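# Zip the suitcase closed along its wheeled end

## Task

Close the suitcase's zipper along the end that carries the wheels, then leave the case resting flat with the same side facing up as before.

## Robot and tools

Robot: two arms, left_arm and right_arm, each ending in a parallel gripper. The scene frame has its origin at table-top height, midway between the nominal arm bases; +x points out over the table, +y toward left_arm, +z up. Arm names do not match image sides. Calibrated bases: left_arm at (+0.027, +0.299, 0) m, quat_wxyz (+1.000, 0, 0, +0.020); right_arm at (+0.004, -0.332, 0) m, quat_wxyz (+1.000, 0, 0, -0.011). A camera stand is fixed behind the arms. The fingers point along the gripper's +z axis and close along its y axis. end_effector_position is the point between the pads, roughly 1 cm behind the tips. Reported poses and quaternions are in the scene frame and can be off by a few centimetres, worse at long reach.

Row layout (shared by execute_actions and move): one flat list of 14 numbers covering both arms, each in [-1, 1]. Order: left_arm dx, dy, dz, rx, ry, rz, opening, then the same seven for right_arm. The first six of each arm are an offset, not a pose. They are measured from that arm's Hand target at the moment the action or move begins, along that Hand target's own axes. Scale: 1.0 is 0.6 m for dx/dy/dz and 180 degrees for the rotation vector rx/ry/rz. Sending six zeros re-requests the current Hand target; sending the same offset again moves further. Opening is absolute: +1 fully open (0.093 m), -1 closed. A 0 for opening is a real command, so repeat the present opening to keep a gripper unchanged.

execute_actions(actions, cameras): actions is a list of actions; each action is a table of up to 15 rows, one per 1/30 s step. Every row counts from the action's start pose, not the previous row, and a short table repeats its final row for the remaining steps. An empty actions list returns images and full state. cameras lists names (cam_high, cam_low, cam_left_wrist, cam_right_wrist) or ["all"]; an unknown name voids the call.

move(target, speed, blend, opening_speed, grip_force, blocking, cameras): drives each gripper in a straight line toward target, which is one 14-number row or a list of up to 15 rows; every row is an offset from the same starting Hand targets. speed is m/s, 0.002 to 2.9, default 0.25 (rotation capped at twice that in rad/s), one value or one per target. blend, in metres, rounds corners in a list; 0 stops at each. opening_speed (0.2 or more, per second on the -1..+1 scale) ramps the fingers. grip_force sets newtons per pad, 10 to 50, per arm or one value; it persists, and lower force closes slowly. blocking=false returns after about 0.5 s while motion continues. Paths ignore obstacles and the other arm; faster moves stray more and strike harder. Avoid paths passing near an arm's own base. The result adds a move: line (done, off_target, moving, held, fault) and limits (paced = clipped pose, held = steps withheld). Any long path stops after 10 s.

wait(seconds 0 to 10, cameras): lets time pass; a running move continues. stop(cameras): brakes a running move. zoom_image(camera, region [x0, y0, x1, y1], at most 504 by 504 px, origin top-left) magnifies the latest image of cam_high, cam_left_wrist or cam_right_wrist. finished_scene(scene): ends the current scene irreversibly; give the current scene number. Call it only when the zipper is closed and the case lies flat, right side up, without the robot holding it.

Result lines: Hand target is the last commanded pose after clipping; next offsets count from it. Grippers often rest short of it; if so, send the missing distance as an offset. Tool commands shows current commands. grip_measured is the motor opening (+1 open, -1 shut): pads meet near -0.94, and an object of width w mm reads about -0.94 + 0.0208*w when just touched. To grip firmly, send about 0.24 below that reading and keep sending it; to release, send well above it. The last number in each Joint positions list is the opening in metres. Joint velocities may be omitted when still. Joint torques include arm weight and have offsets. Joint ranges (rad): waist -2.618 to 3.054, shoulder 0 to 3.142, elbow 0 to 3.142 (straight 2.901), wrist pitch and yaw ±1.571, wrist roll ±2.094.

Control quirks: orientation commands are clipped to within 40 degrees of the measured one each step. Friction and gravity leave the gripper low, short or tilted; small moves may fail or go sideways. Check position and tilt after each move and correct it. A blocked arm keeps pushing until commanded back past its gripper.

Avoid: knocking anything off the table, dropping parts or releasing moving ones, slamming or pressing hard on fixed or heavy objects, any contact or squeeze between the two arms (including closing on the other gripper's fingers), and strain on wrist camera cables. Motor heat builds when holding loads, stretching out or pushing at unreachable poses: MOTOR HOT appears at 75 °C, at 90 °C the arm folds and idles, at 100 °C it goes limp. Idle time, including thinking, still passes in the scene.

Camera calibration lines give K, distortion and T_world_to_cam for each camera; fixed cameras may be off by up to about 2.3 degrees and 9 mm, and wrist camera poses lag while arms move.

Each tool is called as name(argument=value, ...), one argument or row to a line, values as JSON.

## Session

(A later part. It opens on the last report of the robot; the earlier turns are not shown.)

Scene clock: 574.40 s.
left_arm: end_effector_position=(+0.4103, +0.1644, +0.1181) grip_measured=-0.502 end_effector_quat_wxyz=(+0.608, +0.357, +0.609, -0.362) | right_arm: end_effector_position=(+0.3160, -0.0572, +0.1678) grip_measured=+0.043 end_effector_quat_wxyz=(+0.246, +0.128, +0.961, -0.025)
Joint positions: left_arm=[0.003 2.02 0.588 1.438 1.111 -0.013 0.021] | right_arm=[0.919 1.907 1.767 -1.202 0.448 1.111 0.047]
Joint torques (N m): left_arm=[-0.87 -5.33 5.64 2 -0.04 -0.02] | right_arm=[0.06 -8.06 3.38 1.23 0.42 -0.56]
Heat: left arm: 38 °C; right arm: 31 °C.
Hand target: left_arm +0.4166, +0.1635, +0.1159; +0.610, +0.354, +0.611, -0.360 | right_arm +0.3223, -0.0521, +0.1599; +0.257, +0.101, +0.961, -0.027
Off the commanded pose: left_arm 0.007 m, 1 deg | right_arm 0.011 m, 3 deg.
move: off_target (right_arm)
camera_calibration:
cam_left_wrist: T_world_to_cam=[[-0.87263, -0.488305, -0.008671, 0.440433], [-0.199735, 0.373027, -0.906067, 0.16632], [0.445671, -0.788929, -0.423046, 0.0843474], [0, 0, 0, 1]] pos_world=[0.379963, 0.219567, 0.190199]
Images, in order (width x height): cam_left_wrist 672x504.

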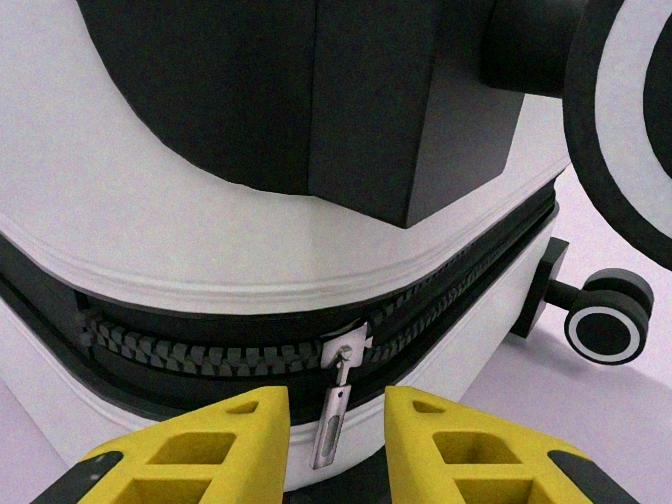

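move(
  target=[0.002,-0.006,0.026,0,0,0,-0.5,0,0,0,0,0,0,-0.3],
  speed=0.06,
  cameras=["cam_left_wrist"],
)

move(
  target=[0,0,0,0,0,0,-1,0,0,0,0,0,0,-0.3],
  opening_speed=0.4,
  cameras=["cam_left_wrist"],
)

Scene clock: 580.37 s.
left_arm: end_effector_position=(+0.4131, +0.1543, +0.1185) grip_measured=-0.502 end_effector_quat_wxyz=(+0.609, +0.358, +0.608, -0.363) | right_arm: end_effector_position=(+0.3160, -0.0572, +0.1678) grip_measured=+0.043 end_effector_quat_wxyz=(+0.246, +0.128, +0.961, -0.025)
Joint positions: left_arm=[-0.029 2.026 0.601 1.436 1.081 -0.013 0.021] | right_arm=[0.919 1.907 1.767 -1.202 0.448 1.111 0.047]
Joint torques (N m): left_arm=[-2.14 -4.88 6.19 1.96 -0.25 -0.02] | right_arm=[0.03 -8.02 3.36 1.24 0.44 -0.54]
Heat: left arm: 37 °C; right arm: 31 °C.
Hand target: left_arm +0.4211, +0.1481, +0.1149; +0.610, +0.354, +0.611, -0.360 | right_arm +0.3223, -0.0521, +0.1599; +0.257, +0.101, +0.961, -0.027
Off the commanded pose: left_arm 0.011 m, 1 deg | right_arm 0.011 m, 3 deg.
move: off_target (left_arm, right_arm)
camera_calibration:
cam_left_wrist: T_world_to_cam=[[-0.873892, -0.485982, -0.011588, 0.438457], [-0.195606, 0.373362, -0.906829, 0.169268], [0.445029, -0.790204, -0.421339, 0.0755276], [0, 0, 0, 1]] pos_world=[0.382662, 0.209566, 0.190401]
Images, in order (width x height): cam_left_wrist 672x504.

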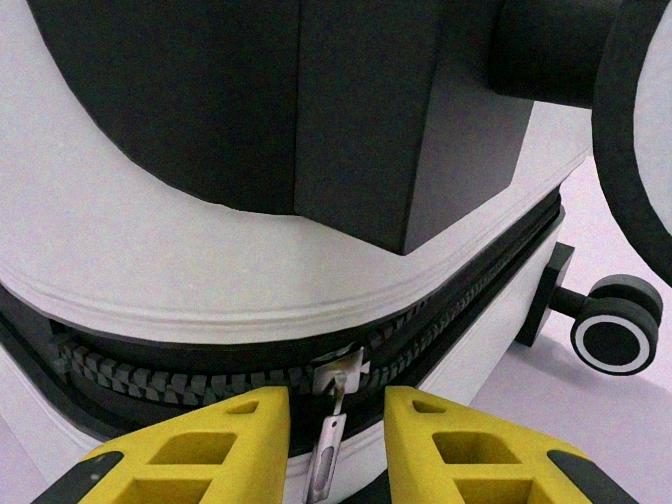

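Scene clock: 581.83 s.
left_arm: end_effector_position=(+0.4148, +0.1517, +0.1185) grip_measured=-0.987 end_effector_quat_wxyz=(+0.611, +0.356, +0.609, -0.360) | right_arm: end_effector_position=(+0.3171, -0.0568, +0.1679) grip_measured=+0.043 end_effector_quat_wxyz=(+0.248, +0.129, +0.960, -0.024)
Joint positions: left_arm=[-0.04 2.027 0.603 1.435 1.061 -0.013 0] | right_arm=[0.919 1.907 1.765 -1.196 0.451 1.111 0.047]
Joint torques (N m): left_arm=[-1.47 -5.05 6.04 1.99 -0.09 -0.04] | right_arm=[0.08 -8.02 3.48 1.18 0.41 -0.55]
Heat: left arm: 37 °C; right arm: 31 °C.
Hand target: left_arm +0.4211, +0.1481, +0.1150; +0.610, +0.354, +0.611, -0.360 | right_arm +0.3223, -0.0521, +0.1599; +0.257, +0.101, +0.961, -0.027
Off the commanded pose: left_arm 0.008 m, 0 deg | right_arm 0.011 m, 3 deg.
move: off_target (right_arm)
camera_calibration:
cam_left_wrist: T_world_to_cam=[[-0.869594, -0.493635, -0.0114552, 0.438081], [-0.198831, 0.371311, -0.90697, 0.172289], [0.451965, -0.786418, -0.42104, 0.0691645], [0, 0, 0, 1]] pos_world=[0.38395, 0.206672, 0.1904]
Images, in order (width x height): cam_left_wrist 672x504.

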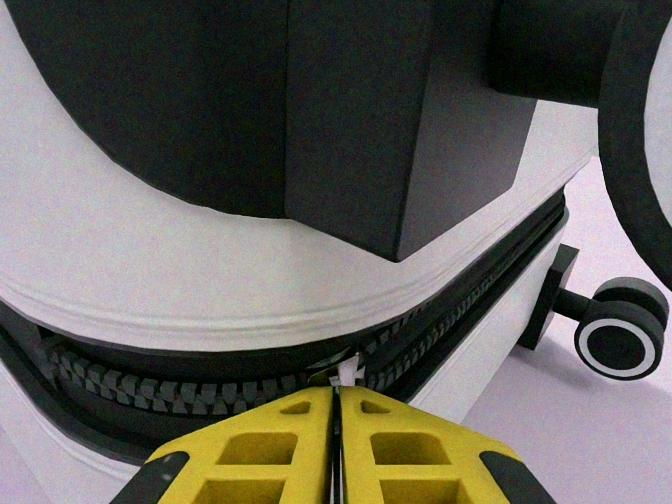

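move(
  target=[-0.008,-0.022,-0.006,0,0,-0.333,-1,0,0,0,0,0,0,-0.3],
  speed=0.16,
  cameras=["cam_left_wrist"],
)

Scene clock: 590.77 s.
left_arm: end_effector_position=(+0.4116, +0.1494, +0.1201) grip_measured=-0.988 end_effector_quat_wxyz=(+0.353, +0.008, +0.704, -0.616) | right_arm: end_effector_position=(+0.3174, -0.0566, +0.1680) grip_measured=+0.043 end_effector_quat_wxyz=(+0.249, +0.129, +0.960, -0.024)
Joint positions: left_arm=[-0.048 2.017 0.589 1.444 1.055 -1.052 0] | right_arm=[0.919 1.907 1.765 -1.194 0.452 1.111 0.047]
Joint torques (N m): left_arm=[-1.77 -7.98 2.63 2.02 -0.12 0] | right_arm=[0.06 -8.09 3.52 1.17 0.38 -0.55]
Heat: left arm: 36 °C; right arm: 30 °C.
Hand target: left_arm +0.4078, +0.1447, +0.1197; +0.349, +0.002, +0.706, -0.616 | right_arm +0.3223, -0.0521, +0.1599; +0.257, +0.101, +0.961, -0.027
Off the commanded pose: left_arm 0.006 m, 1 deg | right_arm 0.010 m, 3 deg.
move: off_target (right_arm)
camera_calibration:
cam_left_wrist: T_world_to_cam=[[-0.454701, -0.253938, 0.853676, 0.123676], [-0.881572, -0.00813064, -0.471979, 0.45943], [0.126794, -0.967186, -0.220167, 0.206294], [0, 0, 0, 1]] pos_world=[0.435099, 0.234666, 0.156681]
Images, in order (width x height): cam_left_wrist 672x504.

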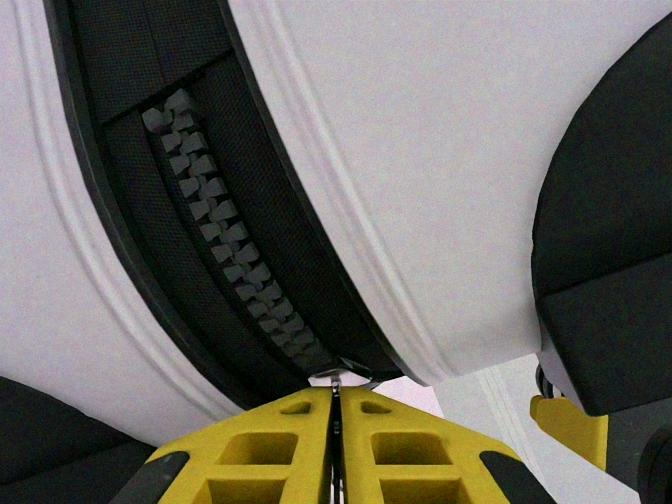

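move(
  target=[0.0633,-0.036,0.0149,0,0,0,-1,0,0,0,0,0,0,-0.3],
  speed=0.04,
  cameras=["cam_left_wrist"],
)

Scene clock: 625.13 s.
left_arm: end_effector_position=(+0.4040, +0.1415, +0.1231) grip_measured=-0.988 end_effector_quat_wxyz=(+0.398, -0.042, +0.701, -0.591) | right_arm: end_effector_position=(+0.3175, -0.0567, +0.1681) grip_measured=+0.043 end_effector_quat_wxyz=(+0.249, +0.128, +0.960, -0.024)
Joint positions: left_arm=[-0.126 1.96 0.477 1.506 0.832 -1.054 0] | right_arm=[0.919 1.907 1.765 -1.194 0.454 1.109 0.047]
Joint torques (N m): left_arm=[-4.01 -7.47 1.1 2.3 0.93 0.02] | right_arm=[0.09 -7.98 3.44 1.18 0.38 -0.53]
Heat: left arm: 35 °C; right arm: 30 °C.
Hand target: left_arm +0.3742, +0.1157, +0.1199; +0.349, +0.002, +0.706, -0.616 | right_arm +0.3223, -0.0521, +0.1599; +0.257, +0.102, +0.961, -0.027
Off the commanded pose: left_arm 0.040 m, 8 deg | right_arm 0.011 m, 3 deg.
move: off_target (left_arm, right_arm)
camera_calibration:
cam_left_wrist: T_world_to_cam=[[-0.418066, -0.312355, 0.853027, 0.109176], [-0.86862, -0.137442, -0.476035, 0.467598], [0.265934, -0.93997, -0.213858, 0.139403], [0, 0, 0, 1]] pos_world=[0.414735, 0.229404, 0.159276]
Images, in order (width x height): cam_left_wrist 672x504.

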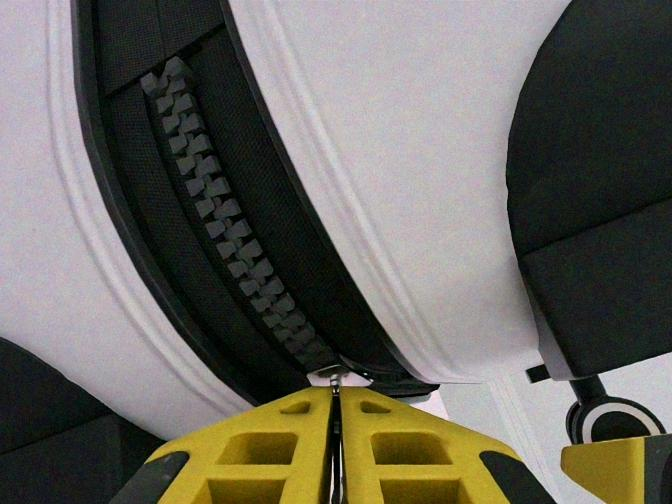

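move(
  target=[0.0277,-0.0157,0.009,0,0,0,-1,0,0,0,0,0,0,-0.3],
  speed=0.04,
  cameras=["cam_left_wrist"],
)

Scene clock: 633.53 s.
left_arm: end_effector_position=(+0.4006, +0.1382, +0.1242) grip_measured=-0.988 end_effector_quat_wxyz=(+0.416, -0.064, +0.698, -0.579) | right_arm: end_effector_position=(+0.3170, -0.0574, +0.1685) grip_measured=+0.043 end_effector_quat_wxyz=(+0.249, +0.125, +0.960, -0.026)
Joint positions: left_arm=[-0.166 1.938 0.434 1.527 0.73 -1.054 0] | right_arm=[0.919 1.906 1.765 -1.198 0.454 1.103 0.047]
Joint torques (N m): left_arm=[-5.12 -7.12 0.53 2.46 1.35 0.01] | right_arm=[0.1 -7.91 3.44 1.22 0.38 -0.48]
Heat: left arm: 35 °C; right arm: 30 °C.
Hand target: left_arm +0.3602, +0.1015, +0.1198; +0.349, +0.002, +0.706, -0.616 | right_arm +0.3223, -0.0521, +0.1600; +0.257, +0.102, +0.961, -0.027
Off the commanded pose: left_arm 0.055 m, 12 deg | right_arm 0.011 m, 3 deg.
move: off_target (left_arm, right_arm)
camera_calibration:
cam_left_wrist: T_world_to_cam=[[-0.398686, -0.335102, 0.853672, 0.101084], [-0.858241, -0.191742, -0.476086, 0.468107], [0.323222, -0.922465, -0.211153, 0.111789], [0, 0, 0, 1]] pos_world=[0.405917, 0.226751, 0.160171]
Images, in order (width x height): cam_left_wrist 672x504.

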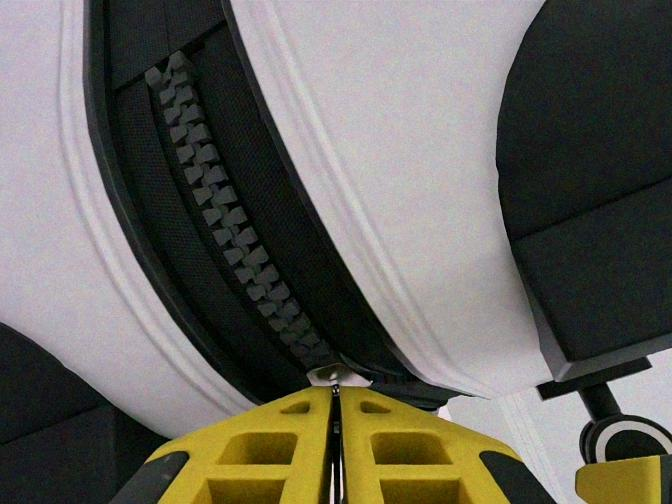

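move(
  target=[0.0265,-0.0151,0.0134,0,0,0,-1,0,0,0,0,0,0,-0.3],
  speed=0.04,
  cameras=["cam_left_wrist"],
)

move(
  target=[0.0265,-0.0151,0.0134,0,0,0,-1,0,0,0,0,0,0,-0.3],
  speed=0.04,
  cameras=["cam_left_wrist"],
)

Scene clock: 640.27 s.
left_arm: end_effector_position=(+0.3955, +0.1291, +0.1250) grip_measured=-0.988 end_effector_quat_wxyz=(+0.428, -0.078, +0.696, -0.572) | right_arm: end_effector_position=(+0.3161, -0.0580, +0.1682) grip_measured=+0.043 end_effector_quat_wxyz=(+0.247, +0.123, +0.961, -0.026)
Joint positions: left_arm=[-0.223 1.922 0.402 1.545 0.634 -1.055 0] | right_arm=[0.919 1.903 1.761 -1.198 0.451 1.098 0.047]
Joint torques (N m): left_arm=[-5.76 -6.78 0.02 2.45 1.57 0.01] | right_arm=[0.09 -7.61 3.69 1.22 0.4 -0.44]
Heat: left arm: 35 °C; right arm: 29 °C.
Hand target: left_arm +0.3482, +0.0856, +0.1198; +0.349, +0.002, +0.706, -0.616 | right_arm +0.3224, -0.0520, +0.1600; +0.257, +0.102, +0.961, -0.027
Off the commanded pose: left_arm 0.065 m, 14 deg | right_arm 0.012 m, 3 deg.
move: off_target (left_arm, right_arm)
camera_calibration:
cam_left_wrist: T_world_to_cam=[[-0.385917, -0.34775, 0.854481, 0.0917358], [-0.849819, -0.226426, -0.47596, 0.463519], [0.358992, -0.909836, -0.208143, 0.089052], [0, 0, 0, 1]] pos_world=[0.397341, 0.217876, 0.160766]
Images, in order (width x height): cam_left_wrist 672x504.

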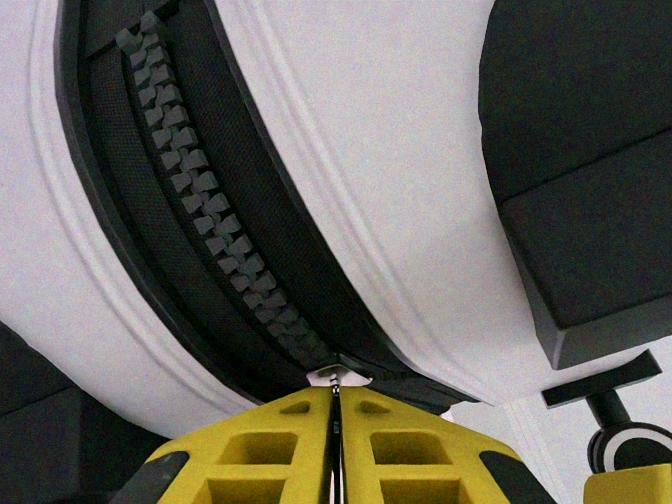

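Scene clock: 641.43 s.
left_arm: end_effector_position=(+0.3923, +0.1240, +0.1251) grip_measured=-0.988 end_effector_quat_wxyz=(+0.442, -0.099, +0.694, -0.560) | right_arm: end_effector_position=(+0.3159, -0.0581, +0.1681) grip_measured=+0.043 end_effector_quat_wxyz=(+0.247, +0.122, +0.961, -0.027)
Joint positions: left_arm=[-0.277 1.904 0.373 1.551 0.524 -1.056 0] | right_arm=[0.919 1.903 1.761 -1.199 0.451 1.098 0.047]
Joint torques (N m): left_arm=[-7.08 -6.56 -0.21 2.6 1.93 0.03] | right_arm=[0.09 -7.61 3.74 1.21 0.42 -0.43]
Heat: left arm: 35 °C; right arm: 29 °C.
Hand target: left_arm +0.3362, +0.0695, +0.1199; +0.349, +0.002, +0.706, -0.616 | right_arm +0.3223, -0.0521, +0.1600; +0.257, +0.102, +0.961, -0.027
Off the commanded pose: left_arm 0.078 m, 17 deg | right_arm 0.012 m, 3 deg.
joint sent to its limit (left arm) — joint 4 (wrist pitch), upper limit. The joint targets are off in position, not in orientation.
move: off_target (left_arm, right_arm)
camera_calibration:
cam_left_wrist: T_world_to_cam=[[-0.361388, -0.367185, 0.857073, 0.081191], [-0.838266, -0.274566, -0.471088, 0.4604], [0.4083, -0.8887, -0.208574, 0.0635603], [0, 0, 0, 1]] pos_world=[0.389327, 0.212708, 0.160559]
Images, in order (width x height): cam_left_wrist 672x504.

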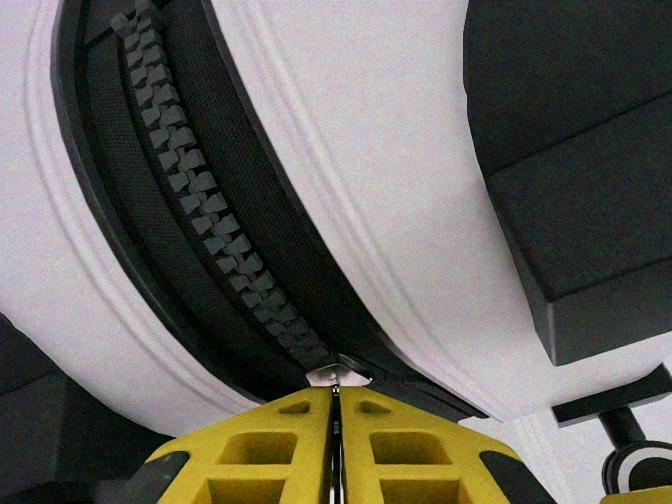

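move(
  target=[0.0124,-0.0071,0.0084,-0.044,-0.0772,0,-1,0,0,0,0,0,0,-0.3],
  speed=0.1,
  cameras=["cam_left_wrist"],
)

Scene clock: 649.93 s.
left_arm: end_effector_position=(+0.3799, +0.1213, +0.1272) grip_measured=-0.988 end_effector_quat_wxyz=(+0.510, -0.201, +0.676, -0.493) | right_arm: end_effector_position=(+0.3089, -0.0613, +0.1689) grip_measured=+0.043 end_effector_quat_wxyz=(+0.233, +0.116, +0.965, -0.029)
Joint positions: left_arm=[-0.497 1.825 0.279 1.552 0.021 -1.057 0] | right_arm=[0.919 1.893 1.761 -1.229 0.428 1.09 0.047]
Joint torques (N m): left_arm=[-7.79 -5.83 -0.49 2.71 1.88 0.09] | right_arm=[0.13 -6.65 3.71 1.43 0.63 -0.34]
Heat: left arm: 35 °C; right arm: 29 °C.
Hand target: left_arm +0.3311, +0.0609, +0.1199; +0.431, -0.096, +0.699, -0.562 | right_arm +0.3223, -0.0521, +0.1600; +0.257, +0.101, +0.961, -0.027
Off the commanded pose: left_arm 0.078 m, 17 deg | right_arm 0.019 m, 3 deg.
joint sent to its limit (left arm) — joint 4 (wrist pitch), upper limit. The joint targets are off in position, not in orientation.
move: off_target (left_arm, right_arm)
camera_calibration:
cam_left_wrist: T_world_to_cam=[[-0.231325, -0.449067, 0.863034, 0.0337232], [-0.735658, -0.499755, -0.457223, 0.436898], [0.636629, -0.740665, -0.214754, -0.0372793], [0, 0, 0, 1]] pos_world=[0.352941, 0.205874, 0.162649]
Images, in order (width x height): cam_left_wrist 672x504.

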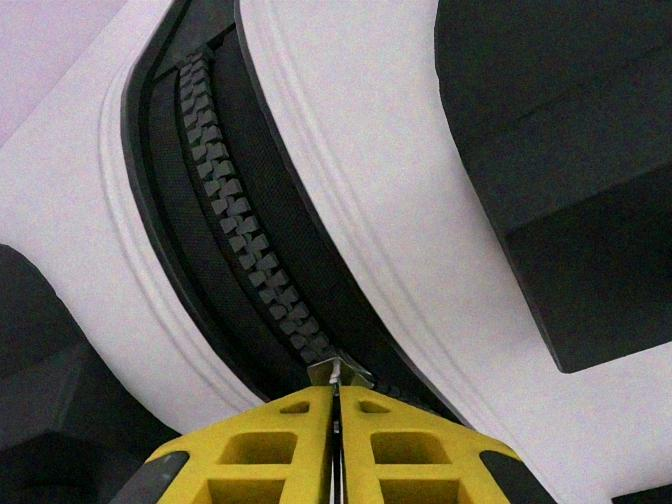

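move(
  target=[0.0204,-0.0116,0.009,-0.036,-0.0627,0,-1,-0.016,0.0175,0.009,0,0,0,-0.3],
  speed=0.08,
  cameras=["cam_left_wrist"],
)

Scene clock: 661.87 s.
left_arm: end_effector_position=(+0.3637, +0.1193, +0.1271) grip_measured=-0.988 end_effector_quat_wxyz=(+0.565, -0.290, +0.643, -0.428) | right_arm: end_effector_position=(+0.2999, -0.0627, +0.1701) grip_measured=+0.043 end_effector_quat_wxyz=(+0.211, +0.106, +0.971, -0.032)
Joint positions: left_arm=[-0.729 1.814 0.266 1.553 -0.464 -1.07 0] | right_arm=[0.921 1.891 1.778 -1.276 0.392 1.081 0.047]
Joint torques (N m): left_arm=[-9.35 -4.48 0.88 2.58 1.96 0.14] | right_arm=[-1.09 -2.45 7.41 1.66 0.95 -0.35]
Heat: left arm: 35 °C; right arm: 29 °C.
Hand target: left_arm +0.3250, +0.0472, +0.1198; +0.491, -0.175, +0.684, -0.509 | right_arm +0.3353, -0.0440, +0.1601; +0.257, +0.102, +0.961, -0.027
Off the commanded pose: left_arm 0.082 m, 19 deg | right_arm 0.041 m, 5 deg.
joint sent to its limit (left arm) — joint 4 (wrist pitch), upper limit. The joint targets are off in position, not in orientation.
move: off_target (left_arm, right_arm)
camera_calibration:
cam_left_wrist: T_world_to_cam=[[-0.106441, -0.480041, 0.870764, -0.0136172], [-0.589569, -0.674718, -0.444032, 0.390028], [0.800674, -0.560639, -0.2112, -0.109935], [0, 0, 0, 1]] pos_world=[0.316521, 0.194988, 0.161824]
Images, in order (width x height): cam_left_wrist 672x504.

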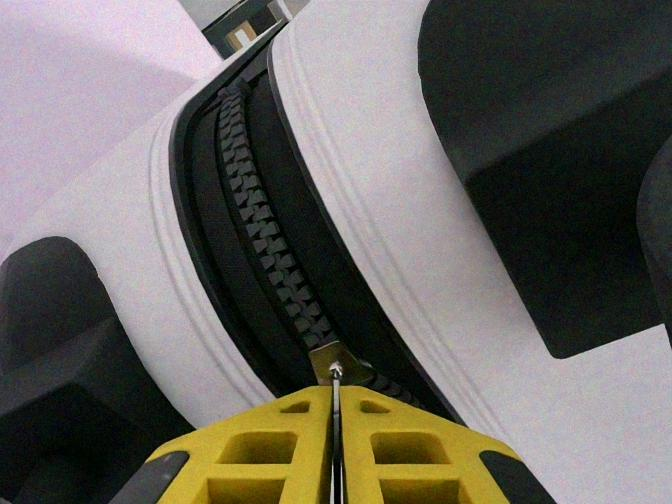

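execute_actions(
  actions=[],
  cameras=["cam_high","cam_low"],
)

Scene clock: 667.97 s.
left_arm: end_effector_position=(+0.3637, +0.1193, +0.1271) grip_measured=-0.988 end_effector_quat_wxyz=(+0.565, -0.290, +0.643, -0.428) | right_arm: end_effector_position=(+0.2999, -0.0627, +0.1701) grip_measured=+0.043 end_effector_quat_wxyz=(+0.211, +0.106, +0.971, -0.032)
Joint positions: left_arm=[-0.729 1.814 0.266 1.553 -0.464 -1.07 0] | right_arm=[0.921 1.891 1.778 -1.276 0.392 1.081 0.047]
Joint velocities: within noise
Joint torques (N m): left_arm=[-9.42 -4.51 1.03 2.59 1.91 0.12] | right_arm=[-0.99 -2.39 7.51 1.68 0.94 -0.36]
Motor temperatures (°C): left_arm=[26 30 23 35 25 19 20] | right_arm=[18 27 30 30 18 20 24]
Heat: left arm: 35 °C; right arm: 30 °C.
Hand target: left_arm +0.3250, +0.0472, +0.1198; +0.491, -0.175, +0.684, -0.509 | right_arm +0.3353, -0.0440, +0.1601; +0.257, +0.102, +0.961, -0.027
Tool commands: left_gripper/opening=-1.0 right_gripper/opening=-0.3
Off the commanded pose: left_arm 0.082 m, 19 deg | right_arm 0.041 m, 5 deg.
Images, in order (width x height): cam_high 672x504, cam_low 672x504.

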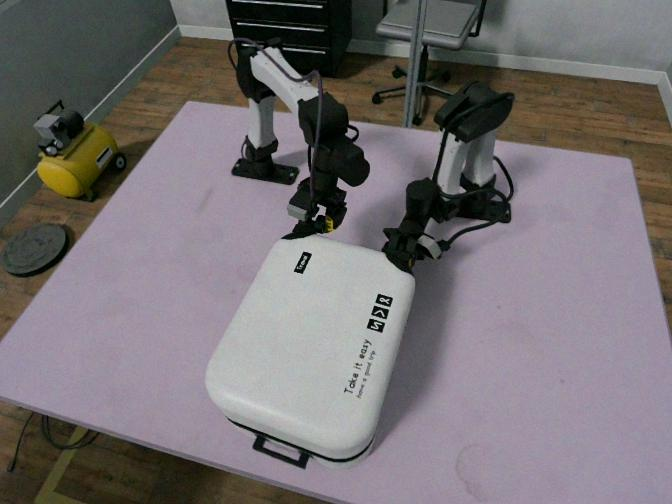

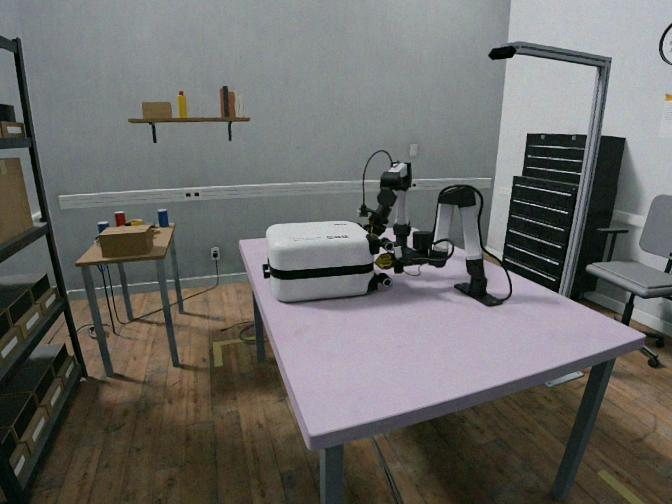

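move(
  target=[0.028,-0.016,0.008,0,0,0,-1,-0.018,0.01,0.012,0,0,0,-0.3],
  speed=0.05,
  cameras=["cam_left_wrist"],
)

Scene clock: 675.63 s.
left_arm: end_effector_position=(+0.3559, +0.1180, +0.1274) grip_measured=-0.988 end_effector_quat_wxyz=(+0.576, -0.309, +0.634, -0.413) | right_arm: end_effector_position=(+0.2987, -0.0641, +0.1720) grip_measured=+0.043 end_effector_quat_wxyz=(+0.188, +0.100, +0.976, -0.039)
Joint positions: left_arm=[-0.793 1.813 0.265 1.553 -0.584 -1.072 0] | right_arm=[0.908 1.92 1.837 -1.339 0.359 1.063 0.047]
Joint torques (N m): left_arm=[-10.92 -3.3 2.54 2.48 2.2 0.14] | right_arm=[-1.77 -1.74 7.16 2.03 1.2 -0.34]
Heat: left arm: 35 °C; right arm: 31 °C.
Hand target: left_arm +0.3190, +0.0282, +0.1199; +0.491, -0.175, +0.684, -0.509 | right_arm +0.3492, -0.0409, +0.1593; +0.257, +0.102, +0.961, -0.027
Off the commanded pose: left_arm 0.097 m, 22 deg | right_arm 0.057 m, 8 deg.
joint sent to its limit (left arm) — joint 4 (wrist pitch), upper limit. The joint targets are off in position, not in orientation.
move: off_target (left_arm, right_arm)
camera_calibration:
cam_left_wrist: T_world_to_cam=[[-0.0793395, -0.483147, 0.871937, -0.0247578], [-0.550889, -0.707742, -0.442293, 0.374567], [0.830799, -0.515431, -0.210008, -0.120644], [0, 0, 0, 1]] pos_world=[0.304611, 0.190951, 0.161919]
Images, in order (width x height): cam_left_wrist 672x504.

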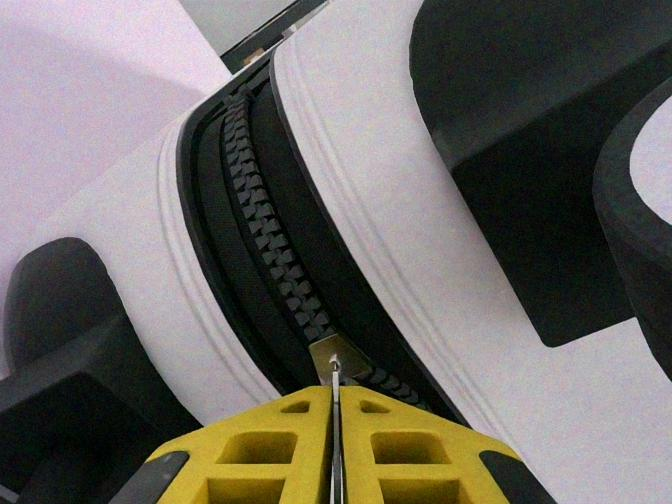

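move(
  target=[0.0133,-0.0075,0.0388,-0.033,-0.058,0,-1,0,0,0,0,0,0,-0.3],
  speed=0.05,
  cameras=["cam_left_wrist"],
)

Scene clock: 692.43 s.
left_arm: end_effector_position=(+0.3517, +0.0666, +0.1233) grip_measured=-0.988 end_effector_quat_wxyz=(+0.587, -0.328, +0.625, -0.397) | right_arm: end_effector_position=(+0.3010, -0.0579, +0.1678) grip_measured=+0.043 end_effector_quat_wxyz=(+0.184, +0.103, +0.977, -0.031)
Joint positions: left_arm=[-0.977 1.923 0.434 1.495 -0.825 -1.074 0] | right_arm=[0.907 1.935 1.844 -1.322 0.343 1.067 0.047]
Joint torques (N m): left_arm=[-6.58 -4.27 5.45 2.09 1.43 0.22] | right_arm=[-1.63 -2.84 7.35 1.87 1.33 -0.38]
Motor temperatures (°C): left_arm=[31 29 23 35 27 19 20] | right_arm=[19 24 30 34 19 20 24]
Heat: left arm: 35 °C; right arm: 34 °C.
Hand target: left_arm +0.3341, +0.0082, +0.1200; +0.542, -0.246, +0.662, -0.455 | right_arm +0.3491, -0.0408, +0.1592; +0.257, +0.101, +0.961, -0.027
Off the commanded pose: left_arm 0.061 m, 13 deg | right_arm 0.052 m, 9 deg.
move: off_target (left_arm, right_arm)
camera_calibration:
cam_left_wrist: T_world_to_cam=[[-0.0512765, -0.48372, 0.87372, -0.0563877], [-0.509324, -0.739878, -0.439511, 0.321331], [0.859046, -0.467543, -0.208432, -0.157767], [0, 0, 0, 1]] pos_world=[0.2963, 0.136707, 0.157612]
Images, in order (width x height): cam_left_wrist 672x504.

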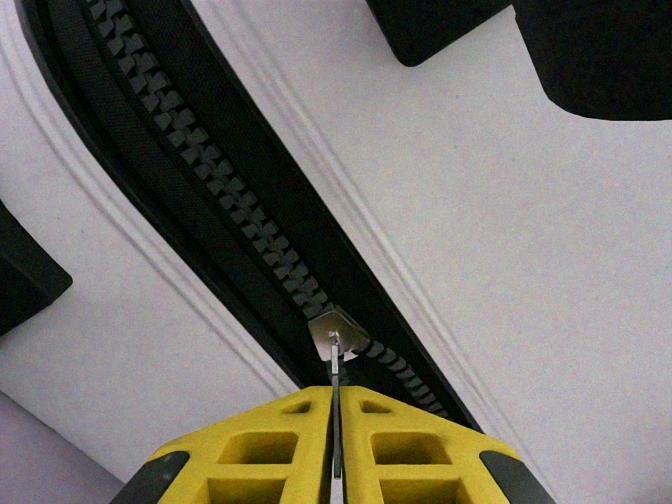

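move(
  target=[0.0574,-0.0326,0.0094,-0.011,-0.019,0,-1,0,0,0,0,0,0,-0.3],
  speed=0.05,
  cameras=["cam_left_wrist"],
)

Scene clock: 698.37 s.
left_arm: end_effector_position=(+0.3490, +0.0254, +0.1212) grip_measured=-0.988 end_effector_quat_wxyz=(+0.594, -0.339, +0.621, -0.382) | right_arm: end_effector_position=(+0.3007, -0.0552, +0.1663) grip_measured=+0.043 end_effector_quat_wxyz=(+0.180, +0.107, +0.977, -0.025)
Joint positions: left_arm=[-1.079 2 0.593 1.404 -0.967 -1.074 0] | right_arm=[0.907 1.939 1.845 -1.316 0.33 1.076 0.047]
Joint torques (N m): left_arm=[-7.34 -5.2 6.12 2.05 1.08 0.23] | right_arm=[-1.7 -3.03 7.5 1.8 1.46 -0.44]
Heat: left arm: 36 °C; right arm: 34 °C.
Hand target: left_arm +0.3260, -0.0310, +0.1200; +0.557, -0.269, +0.654, -0.436 | right_arm +0.3491, -0.0408, +0.1593; +0.257, +0.101, +0.961, -0.027
Off the commanded pose: left_arm 0.061 m, 12 deg | right_arm 0.051 m, 9 deg.
move: off_target (left_arm, right_arm)
camera_calibration:
cam_left_wrist: T_world_to_cam=[[-0.0274341, -0.491767, 0.870295, -0.0823469], [-0.482253, -0.756095, -0.442439, 0.279813], [0.875602, -0.43184, -0.216414, -0.180837], [0, 0, 0, 1]] pos_world=[0.291023, 0.092977, 0.156331]
Images, in order (width x height): cam_left_wrist 672x504.

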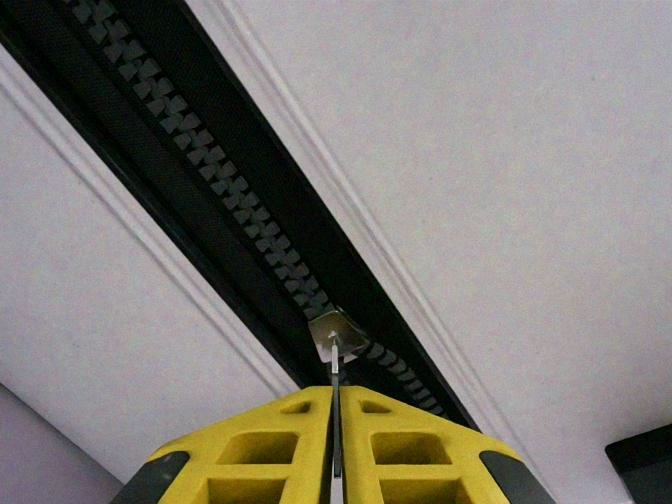

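move(
  target=[0.0715,-0.0406,0.0144,0,0,-0.11,-1,0,0,0,0,0,0,-0.3],
  speed=0.05,
  cameras=["cam_left_wrist","cam_high"],
)

Scene clock: 712.77 s.
left_arm: end_effector_position=(+0.3470, -0.0177, +0.1216) grip_measured=-0.988 end_effector_quat_wxyz=(+0.529, -0.440, +0.554, -0.468) | right_arm: end_effector_position=(+0.3020, -0.0530, +0.1659) grip_measured=+0.043 end_effector_quat_wxyz=(+0.181, +0.108, +0.977, -0.022)
Joint positions: left_arm=[-1.153 2.08 0.765 1.31 -1.06 -1.399 0] | right_arm=[0.907 1.944 1.851 -1.311 0.328 1.078 0.047]
Joint torques (N m): left_arm=[-7.83 -6.06 7.39 1.88 1.22 0.03] | right_arm=[-1.76 -3.38 7.32 1.75 1.48 -0.48]
Heat: left arm: 36 °C; right arm: 34 °C.
Hand target: left_arm +0.3210, -0.0808, +0.1201; +0.474, -0.377, +0.597, -0.525 | right_arm +0.3491, -0.0409, +0.1593; +0.257, +0.101, +0.961, -0.027
Off the commanded pose: left_arm 0.068 m, 13 deg | right_arm 0.049 m, 9 deg.
move: off_target (left_arm, right_arm)
camera_calibration:
cam_left_wrist: T_world_to_cam=[[-0.00115129, -0.190796, 0.981629, -0.121277], [-0.472765, -0.864897, -0.168662, 0.207896], [0.881188, -0.464274, -0.0892059, -0.21565], [0, 0, 0, 1]] pos_world=[0.288175, 0.056549, 0.134876]
Images, in order (width x height): cam_high 672x504, cam_left_wrist 672x504.

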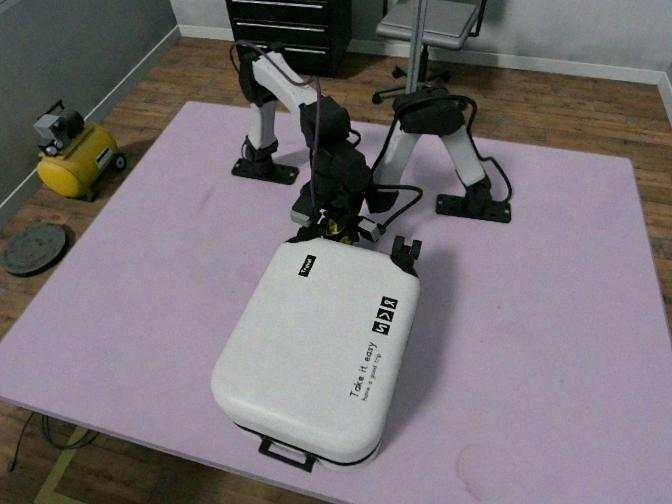

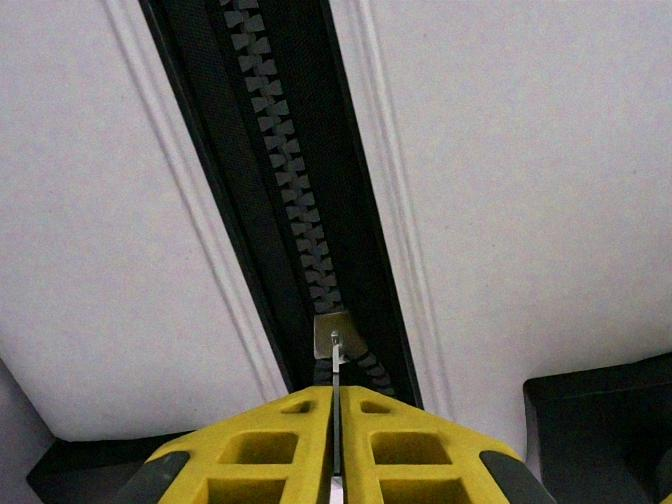

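move(
  target=[0.0807,-0.014,0.016,-0.005,-0.03,-0.04,-1,0,0,0,0,0,0,-0.3],
  speed=0.05,
  cameras=["cam_left_wrist"],
)

Scene clock: 722.20 s.
left_arm: end_effector_position=(+0.3485, -0.0642, +0.1201) grip_measured=-0.988 end_effector_quat_wxyz=(+0.522, -0.497, +0.508, -0.472) | right_arm: end_effector_position=(+0.3038, -0.0523, +0.1658) grip_measured=+0.043 end_effector_quat_wxyz=(+0.184, +0.109, +0.977, -0.022)
Joint positions: left_arm=[-1.219 2.204 1.029 1.149 -1.218 -1.532 0] | right_arm=[0.907 1.946 1.851 -1.304 0.334 1.078 0.047]
Joint torques (N m): left_arm=[-8.47 -7.57 8.61 1.76 1.12 0.01] | right_arm=[-1.74 -3.44 7.27 1.73 1.42 -0.49]
Heat: left arm: 35 °C; right arm: 33 °C.
Hand target: left_arm +0.3170, -0.1308, +0.1202; +0.464, -0.442, +0.554, -0.531 | right_arm +0.3491, -0.0408, +0.1592; +0.257, +0.101, +0.961, -0.027
Off the commanded pose: left_arm 0.074 m, 13 deg | right_arm 0.047 m, 9 deg.
move: off_target (left_arm, right_arm)
camera_calibration:
cam_left_wrist: T_world_to_cam=[[0.0186828, -0.0771002, 0.996848, -0.130087], [-0.390298, -0.91848, -0.0637239, 0.123373], [0.920499, -0.387878, -0.0472519, -0.252516], [0, 0, 0, 1]] pos_world=[0.283023, 0.00534038, 0.125607]
Images, in order (width x height): cam_left_wrist 672x504.

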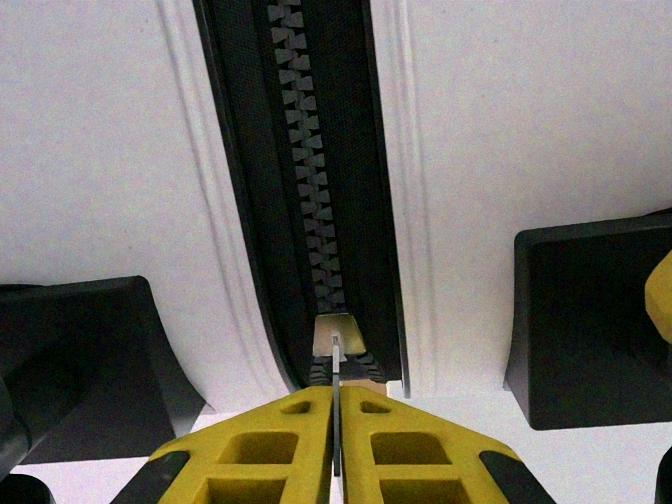

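move(
  target=[0.0529,-0.0027,0.035,-0.002,-0.044,0,-1,0,0,0,0,0,0,-0.3],
  speed=0.05,
  cameras=["cam_left_wrist"],
)

Scene clock: 729.97 s.
left_arm: end_effector_position=(+0.3612, -0.0891, +0.1172) grip_measured=-0.988 end_effector_quat_wxyz=(+0.564, -0.532, +0.470, -0.422) | right_arm: end_effector_position=(+0.3083, -0.0521, +0.1660) grip_measured=+0.043 end_effector_quat_wxyz=(+0.195, +0.111, +0.974, -0.024)
Joint positions: left_arm=[-1.23 2.345 1.309 0.99 -1.396 -1.535 0] | right_arm=[0.907 1.95 1.851 -1.291 0.355 1.08 0.047]
Joint torques (N m): left_arm=[-8.83 -8.9 9.99 1.73 1.33 0.04] | right_arm=[-1.72 -3.78 7.21 1.66 1.23 -0.53]
Heat: left arm: 34 °C; right arm: 33 °C.
Hand target: left_arm +0.3319, -0.1658, +0.1203; +0.500, -0.479, +0.522, -0.498 | right_arm +0.3491, -0.0409, +0.1593; +0.257, +0.101, +0.961, -0.027
Off the commanded pose: left_arm 0.082 m, 14 deg | right_arm 0.043 m, 7 deg.
move: off_target (left_arm, right_arm)
camera_calibration:
cam_left_wrist: T_world_to_cam=[[0.0343488, -0.0912998, 0.995231, -0.136106], [-0.232743, -0.96917, -0.0808762, 0.0459164], [0.971931, -0.228855, -0.0545392, -0.277523], [0, 0, 0, 1]] pos_world=[0.285096, -0.0314384, 0.124035]
Images, in order (width x height): cam_left_wrist 672x504.

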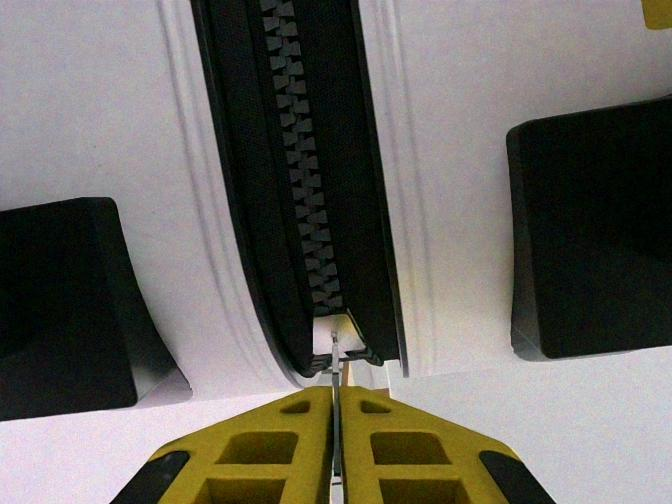

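move(
  target=[0.035,0,0.04,-0.002,-0.044,0,-1,0,0,0,0,0,0,-0.3],
  speed=0.05,
  cameras=["cam_left_wrist"],
)

Scene clock: 737.63 s.
left_arm: end_effector_position=(+0.3749, -0.1082, +0.1148) grip_measured=-0.988 end_effector_quat_wxyz=(+0.597, -0.566, +0.425, -0.379) | right_arm: end_effector_position=(+0.3147, -0.0560, +0.1658) grip_measured=+0.043 end_effector_quat_wxyz=(+0.203, +0.120, +0.971, -0.027)
Joint positions: left_arm=[-1.224 2.493 1.593 0.855 -1.545 -1.538 0] | right_arm=[0.895 1.954 1.851 -1.283 0.371 1.084 0.047]
Joint torques (N m): left_arm=[-8.06 -9.99 11.07 1.55 1.54 0.15] | right_arm=[-0.68 -3.99 7.31 1.62 1.08 -0.57]
Heat: left arm: 34 °C; right arm: 34 °C.
Hand target: left_arm +0.3552, -0.1876, +0.1192; +0.534, -0.514, +0.488, -0.462 | right_arm +0.3491, -0.0409, +0.1593; +0.257, +0.102, +0.961, -0.027
Off the commanded pose: left_arm 0.082 m, 15 deg | right_arm 0.038 m, 7 deg.
move: off_target (left_arm, right_arm)
camera_calibration:
cam_left_wrist: T_world_to_cam=[[0.0405903, -0.0847842, 0.995572, -0.13763], [-0.0803339, -0.993445, -0.0813277, -0.0293358], [0.995941, -0.0766771, -0.0471353, -0.288767], [0, 0, 0, 1]] pos_world=[0.290825, -0.0629541, 0.121023]
Images, in order (width x height): cam_left_wrist 672x504.

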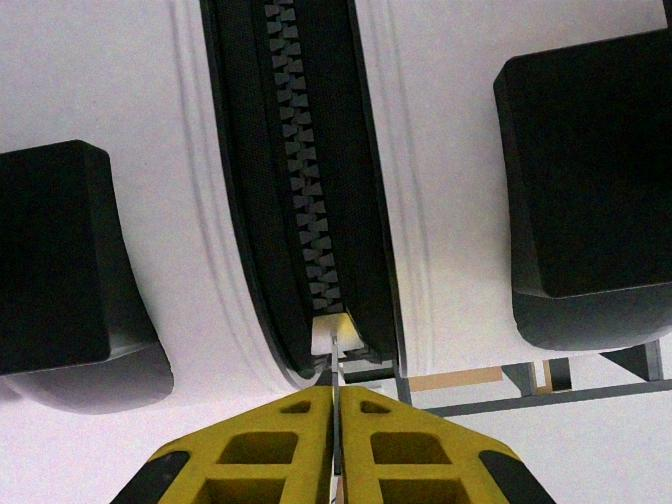

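move(
  target=[-0.1285,0.0073,0.0457,0,-0.083,0,-1,0.0385,-0.0363,-0.0336,0,0,0,-0.3],
  speed=0.1,
)

move(
  target=[0,0,0,0,0,0,-0.4,0,0,0,0,0,0,-0.3],
  cameras=["cam_left_wrist","cam_high"],
)

Scene clock: 753.23 s.
left_arm: end_effector_position=(+0.3780, -0.1029, +0.1149) grip_measured=-0.988 end_effector_quat_wxyz=(+0.598, -0.573, +0.415, -0.377) | right_arm: end_effector_position=(+0.3150, -0.0540, +0.1658) grip_measured=+0.043 end_effector_quat_wxyz=(+0.246, +0.118, +0.962, -0.018)
Joint positions: left_arm=[-1.215 2.493 1.593 0.854 -1.557 -1.552 0] | right_arm=[0.923 1.898 1.746 -1.175 0.439 1.091 0.047]
Joint torques (N m): left_arm=[-1.24 -12.53 5.72 1.7 0.18 0.05] | right_arm=[0.43 -9.81 3.71 0.9 0.54 -0.32]
Motor temperatures (°C): left_arm=[31 36 30 33 25 19 20] | right_arm=[19 24 34 33 20 20 24]
Heat: left arm: 36 °C; right arm: 34 °C.
Hand target: left_arm +0.3748, -0.1081, +0.1182; +0.592, -0.570, +0.414, -0.391 | right_arm +0.3152, -0.0559, +0.1653; +0.257, +0.102, +0.961, -0.027
Off the commanded pose: left_arm 0.007 m, 2 deg | right_arm 0.002 m, 3 deg.
move: off_target (right_arm)

Scene clock: 754.03 s.
left_arm: end_effector_position=(+0.3776, -0.1068, +0.1170) grip_measured=-0.402 end_effector_quat_wxyz=(+0.589, -0.575, +0.412, -0.391) | right_arm: end_effector_position=(+0.3150, -0.0540, +0.1657) grip_measured=+0.043 end_effector_quat_wxyz=(+0.246, +0.118, +0.962, -0.018)
Joint positions: left_arm=[-1.218 2.493 1.593 0.883 -1.54 -1.552 0.026] | right_arm=[0.923 1.898 1.745 -1.175 0.439 1.091 0.047]
Joint torques (N m): left_arm=[-0.92 -12 5.68 1.7 0.07 0.22] | right_arm=[0.44 -9.74 3.67 0.89 0.52 -0.3]
Heat: left arm: 36 °C; right arm: 34 °C.
Hand target: left_arm +0.3748, -0.1081, +0.1182; +0.592, -0.570, +0.414, -0.391 | right_arm +0.3151, -0.0560, +0.1652; +0.257, +0.101, +0.961, -0.027
Off the commanded pose: left_arm 0.003 m, 1 deg | right_arm 0.002 m, 2 deg.
move: done
camera_calibration:
cam_left_wrist: T_world_to_cam=[[0.0251503, -0.0454773, 0.998649, -0.130172], [-0.0775403, -0.996044, -0.0434059, -0.0332958], [0.996672, -0.0763439, -0.0285771, -0.293625], [0, 0, 0, 1]] pos_world=[0.29334, -0.0615004, 0.12016]
Images, in order (width x height): cam_high 672x504, cam_left_wrist 672x504.

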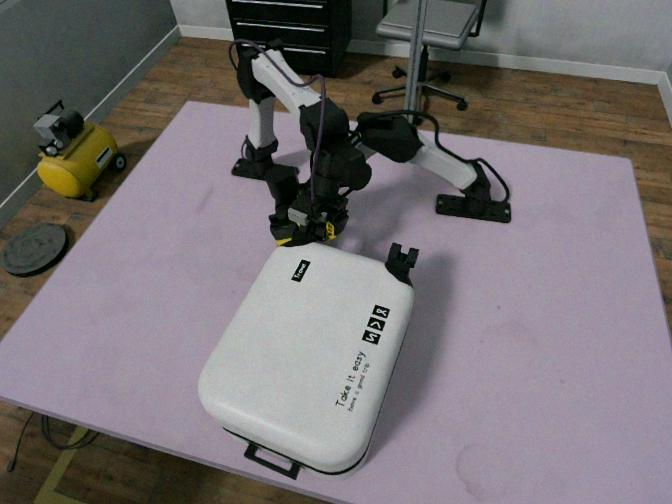

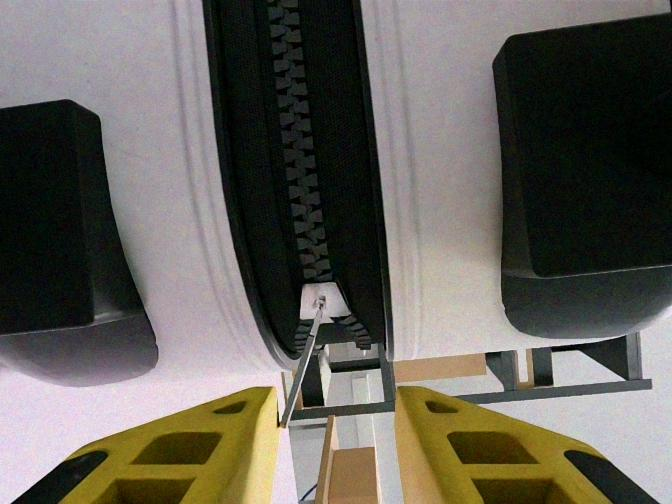

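move(
  target=[
    [0,0,-0.037,0,0,0,-0.4,0,0,0,0,0,0,-0.3],
    [-0.095,0,-0.0445,0,0.095,0,-0.4,0,0,0,0,0,0,-0.3],
    [-0.198,0,-0.015,0,0.167,0,-0.4,0,0,0,0,0,0,-0.3],
    [-0.357,0,0.036,0,0.22,0,-0.4,0,0,0,0,0,0,-0.3],
    [-0.489,0,-0.128,0,0.22,0,-0.4,0,0,0,0,0,0,-0.3],
  ],
  blend=[0.01,0.02,0.02,0.03,0],
  speed=0.12,
  cameras=["cam_left_wrist"],
)

Scene clock: 771.57 s.
left_arm: end_effector_position=(+0.2017, +0.1371, +0.1382) grip_measured=-0.402 end_effector_quat_wxyz=(+0.405, -0.436, +0.599, -0.535) | right_arm: end_effector_position=(+0.3150, -0.0540, +0.1657) grip_measured=+0.043 end_effector_quat_wxyz=(+0.246, +0.118, +0.962, -0.018)
Joint positions: left_arm=[-1.488 0.666 -0.001 0.428 -1.143 -1.77 0.026] | right_arm=[0.923 1.898 1.745 -1.175 0.439 1.091 0.047]
Joint torques (N m): left_arm=[-1.2 0.44 5.67 1.65 -0.02 0.01] | right_arm=[0.47 -9.78 3.69 0.91 0.53 -0.3]
Heat: left arm: 39 °C; right arm: 32 °C.
Hand target: left_arm +0.1999, +0.1392, +0.1311; +0.417, -0.404, +0.590, -0.561 | right_arm +0.3151, -0.0560, +0.1652; +0.257, +0.101, +0.961, -0.027
Off the commanded pose: left_arm 0.008 m, 5 deg | right_arm 0.002 m, 3 deg.
joint sent to its limit (left arm) — joint 3 (elbow), lower limit, where the elbow is as bent as it goes. The joint targets are off in orientation, not in position.
move: off_target (left_arm, right_arm)
camera_calibration:
cam_left_wrist: T_world_to_cam=[[0.0904952, -0.0634578, 0.993873, -0.145766], [-0.670403, -0.741872, 0.0136744, 0.273706], [0.736458, -0.667533, -0.109678, 0.0456776], [0, 0, 0, 1]] pos_world=[0.163044, 0.224296, 0.14614]
Images, in order (width x height): cam_left_wrist 672x504.

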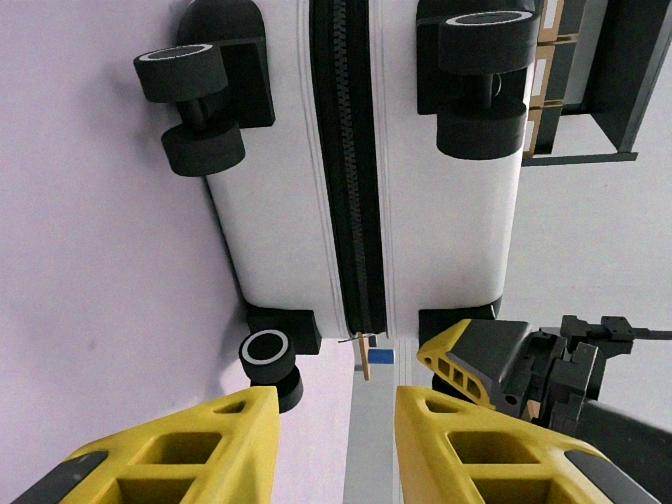

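move(
  target=[
    [-0.008,-0.217,0,0,0,0,0.5,0,0,0,0,0,0,-0.3],
    [-0.102,-0.217,0.188,-0.273,0.229,0.420,0.5,0,0,0,0,0,0,-0.3],
  ],
  blend=[0.03,0],
  cameras=["cam_left_wrist"],
)

Scene clock: 790.37 s.
left_arm: end_effector_position=(+0.3279, +0.1519, +0.2598) grip_measured=+0.498 end_effector_quat_wxyz=(+0.263, +0.095, +0.959, -0.040) | right_arm: end_effector_position=(+0.3150, -0.0540, +0.1657) grip_measured=+0.043 end_effector_quat_wxyz=(+0.246, +0.118, +0.962, -0.018)
Joint positions: left_arm=[-0.564 1.417 1.559 -1.191 -0.139 -0.289 0.069] | right_arm=[0.923 1.898 1.745 -1.175 0.439 1.091 0.047]
Joint torques (N m): left_arm=[-0.59 -2.82 8.75 1.25 -0.16 0.16] | right_arm=[0.51 -9.78 3.6 0.89 0.53 -0.29]
Motor temperatures (°C): left_arm=[25 33 28 32 22 19 20] | right_arm=[18 28 30 29 19 20 24]
Heat: left arm: 33 °C; right arm: 30 °C.
Hand target: left_arm +0.3277, +0.1545, +0.2609; +0.257, +0.101, +0.961, -0.026 | right_arm +0.3151, -0.0560, +0.1652; +0.257, +0.101, +0.961, -0.027
Off the commanded pose: left_arm 0.003 m, 2 deg | right_arm 0.002 m, 3 deg.
move: off_target (right_arm)
camera_calibration:
cam_left_wrist: T_world_to_cam=[[-0.213931, -0.976759, 0.0132737, 0.216186], [-0.972421, 0.211649, -0.097989, 0.350855], [0.0929023, -0.0338706, -0.995099, 0.320718], [0, 0, 0, 1]] pos_world=[0.357632, 0.147766, 0.350657]
Images, in order (width x height): cam_left_wrist 672x504.

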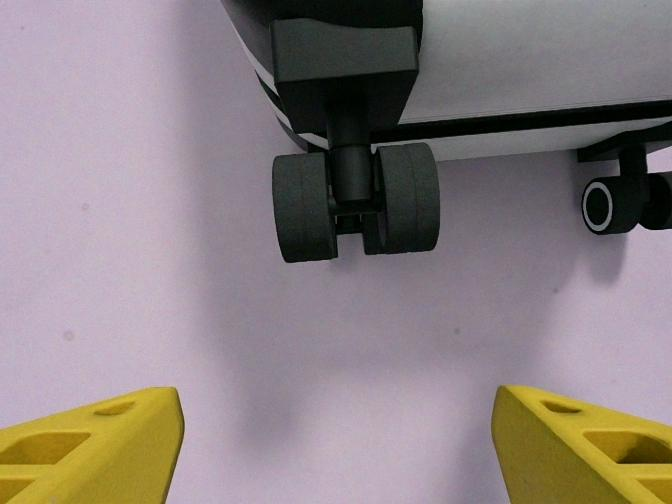

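move(
  target=[-0.0915,-0.0167,0.053,0,0,0,0.5,0,0,0,0,0,0,-0.3],
  cameras=["cam_left_wrist"],
)

Scene clock: 802.97 s.
left_arm: end_effector_position=(+0.3858, +0.1289, +0.2596) grip_measured=+0.498 end_effector_quat_wxyz=(+0.261, +0.098, +0.960, -0.032) | right_arm: end_effector_position=(+0.3150, -0.0540, +0.1657) grip_measured=+0.043 end_effector_quat_wxyz=(+0.246, +0.118, +0.962, -0.018)
Joint positions: left_arm=[-0.541 1.656 1.792 -1.19 -0.139 -0.261 0.069] | right_arm=[0.923 1.898 1.745 -1.175 0.439 1.091 0.047]
Joint torques (N m): left_arm=[0.1 -5.01 8.64 1.36 0 0.12] | right_arm=[0.44 -9.83 3.64 0.89 0.52 -0.29]
Heat: left arm: 31 °C; right arm: 30 °C.
Hand target: left_arm +0.3877, +0.1315, +0.2606; +0.257, +0.101, +0.961, -0.027 | right_arm +0.3151, -0.0560, +0.1652; +0.257, +0.101, +0.961, -0.027
Off the commanded pose: left_arm 0.003 m, 1 deg | right_arm 0.002 m, 3 deg.
move: off_target (right_arm)
camera_calibration:
cam_left_wrist: T_world_to_cam=[[-0.215216, -0.976562, -0.00290795, 0.210744], [-0.972317, 0.214557, -0.0925448, 0.410223], [0.0909997, -0.0170897, -0.995704, 0.313041], [0, 0, 0, 1]] pos_world=[0.415736, 0.123139, 0.350273]
Images, in order (width x height): cam_left_wrist 672x504.

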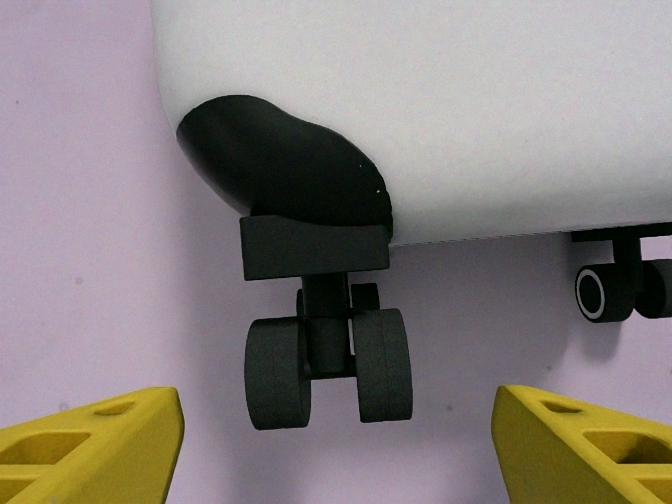

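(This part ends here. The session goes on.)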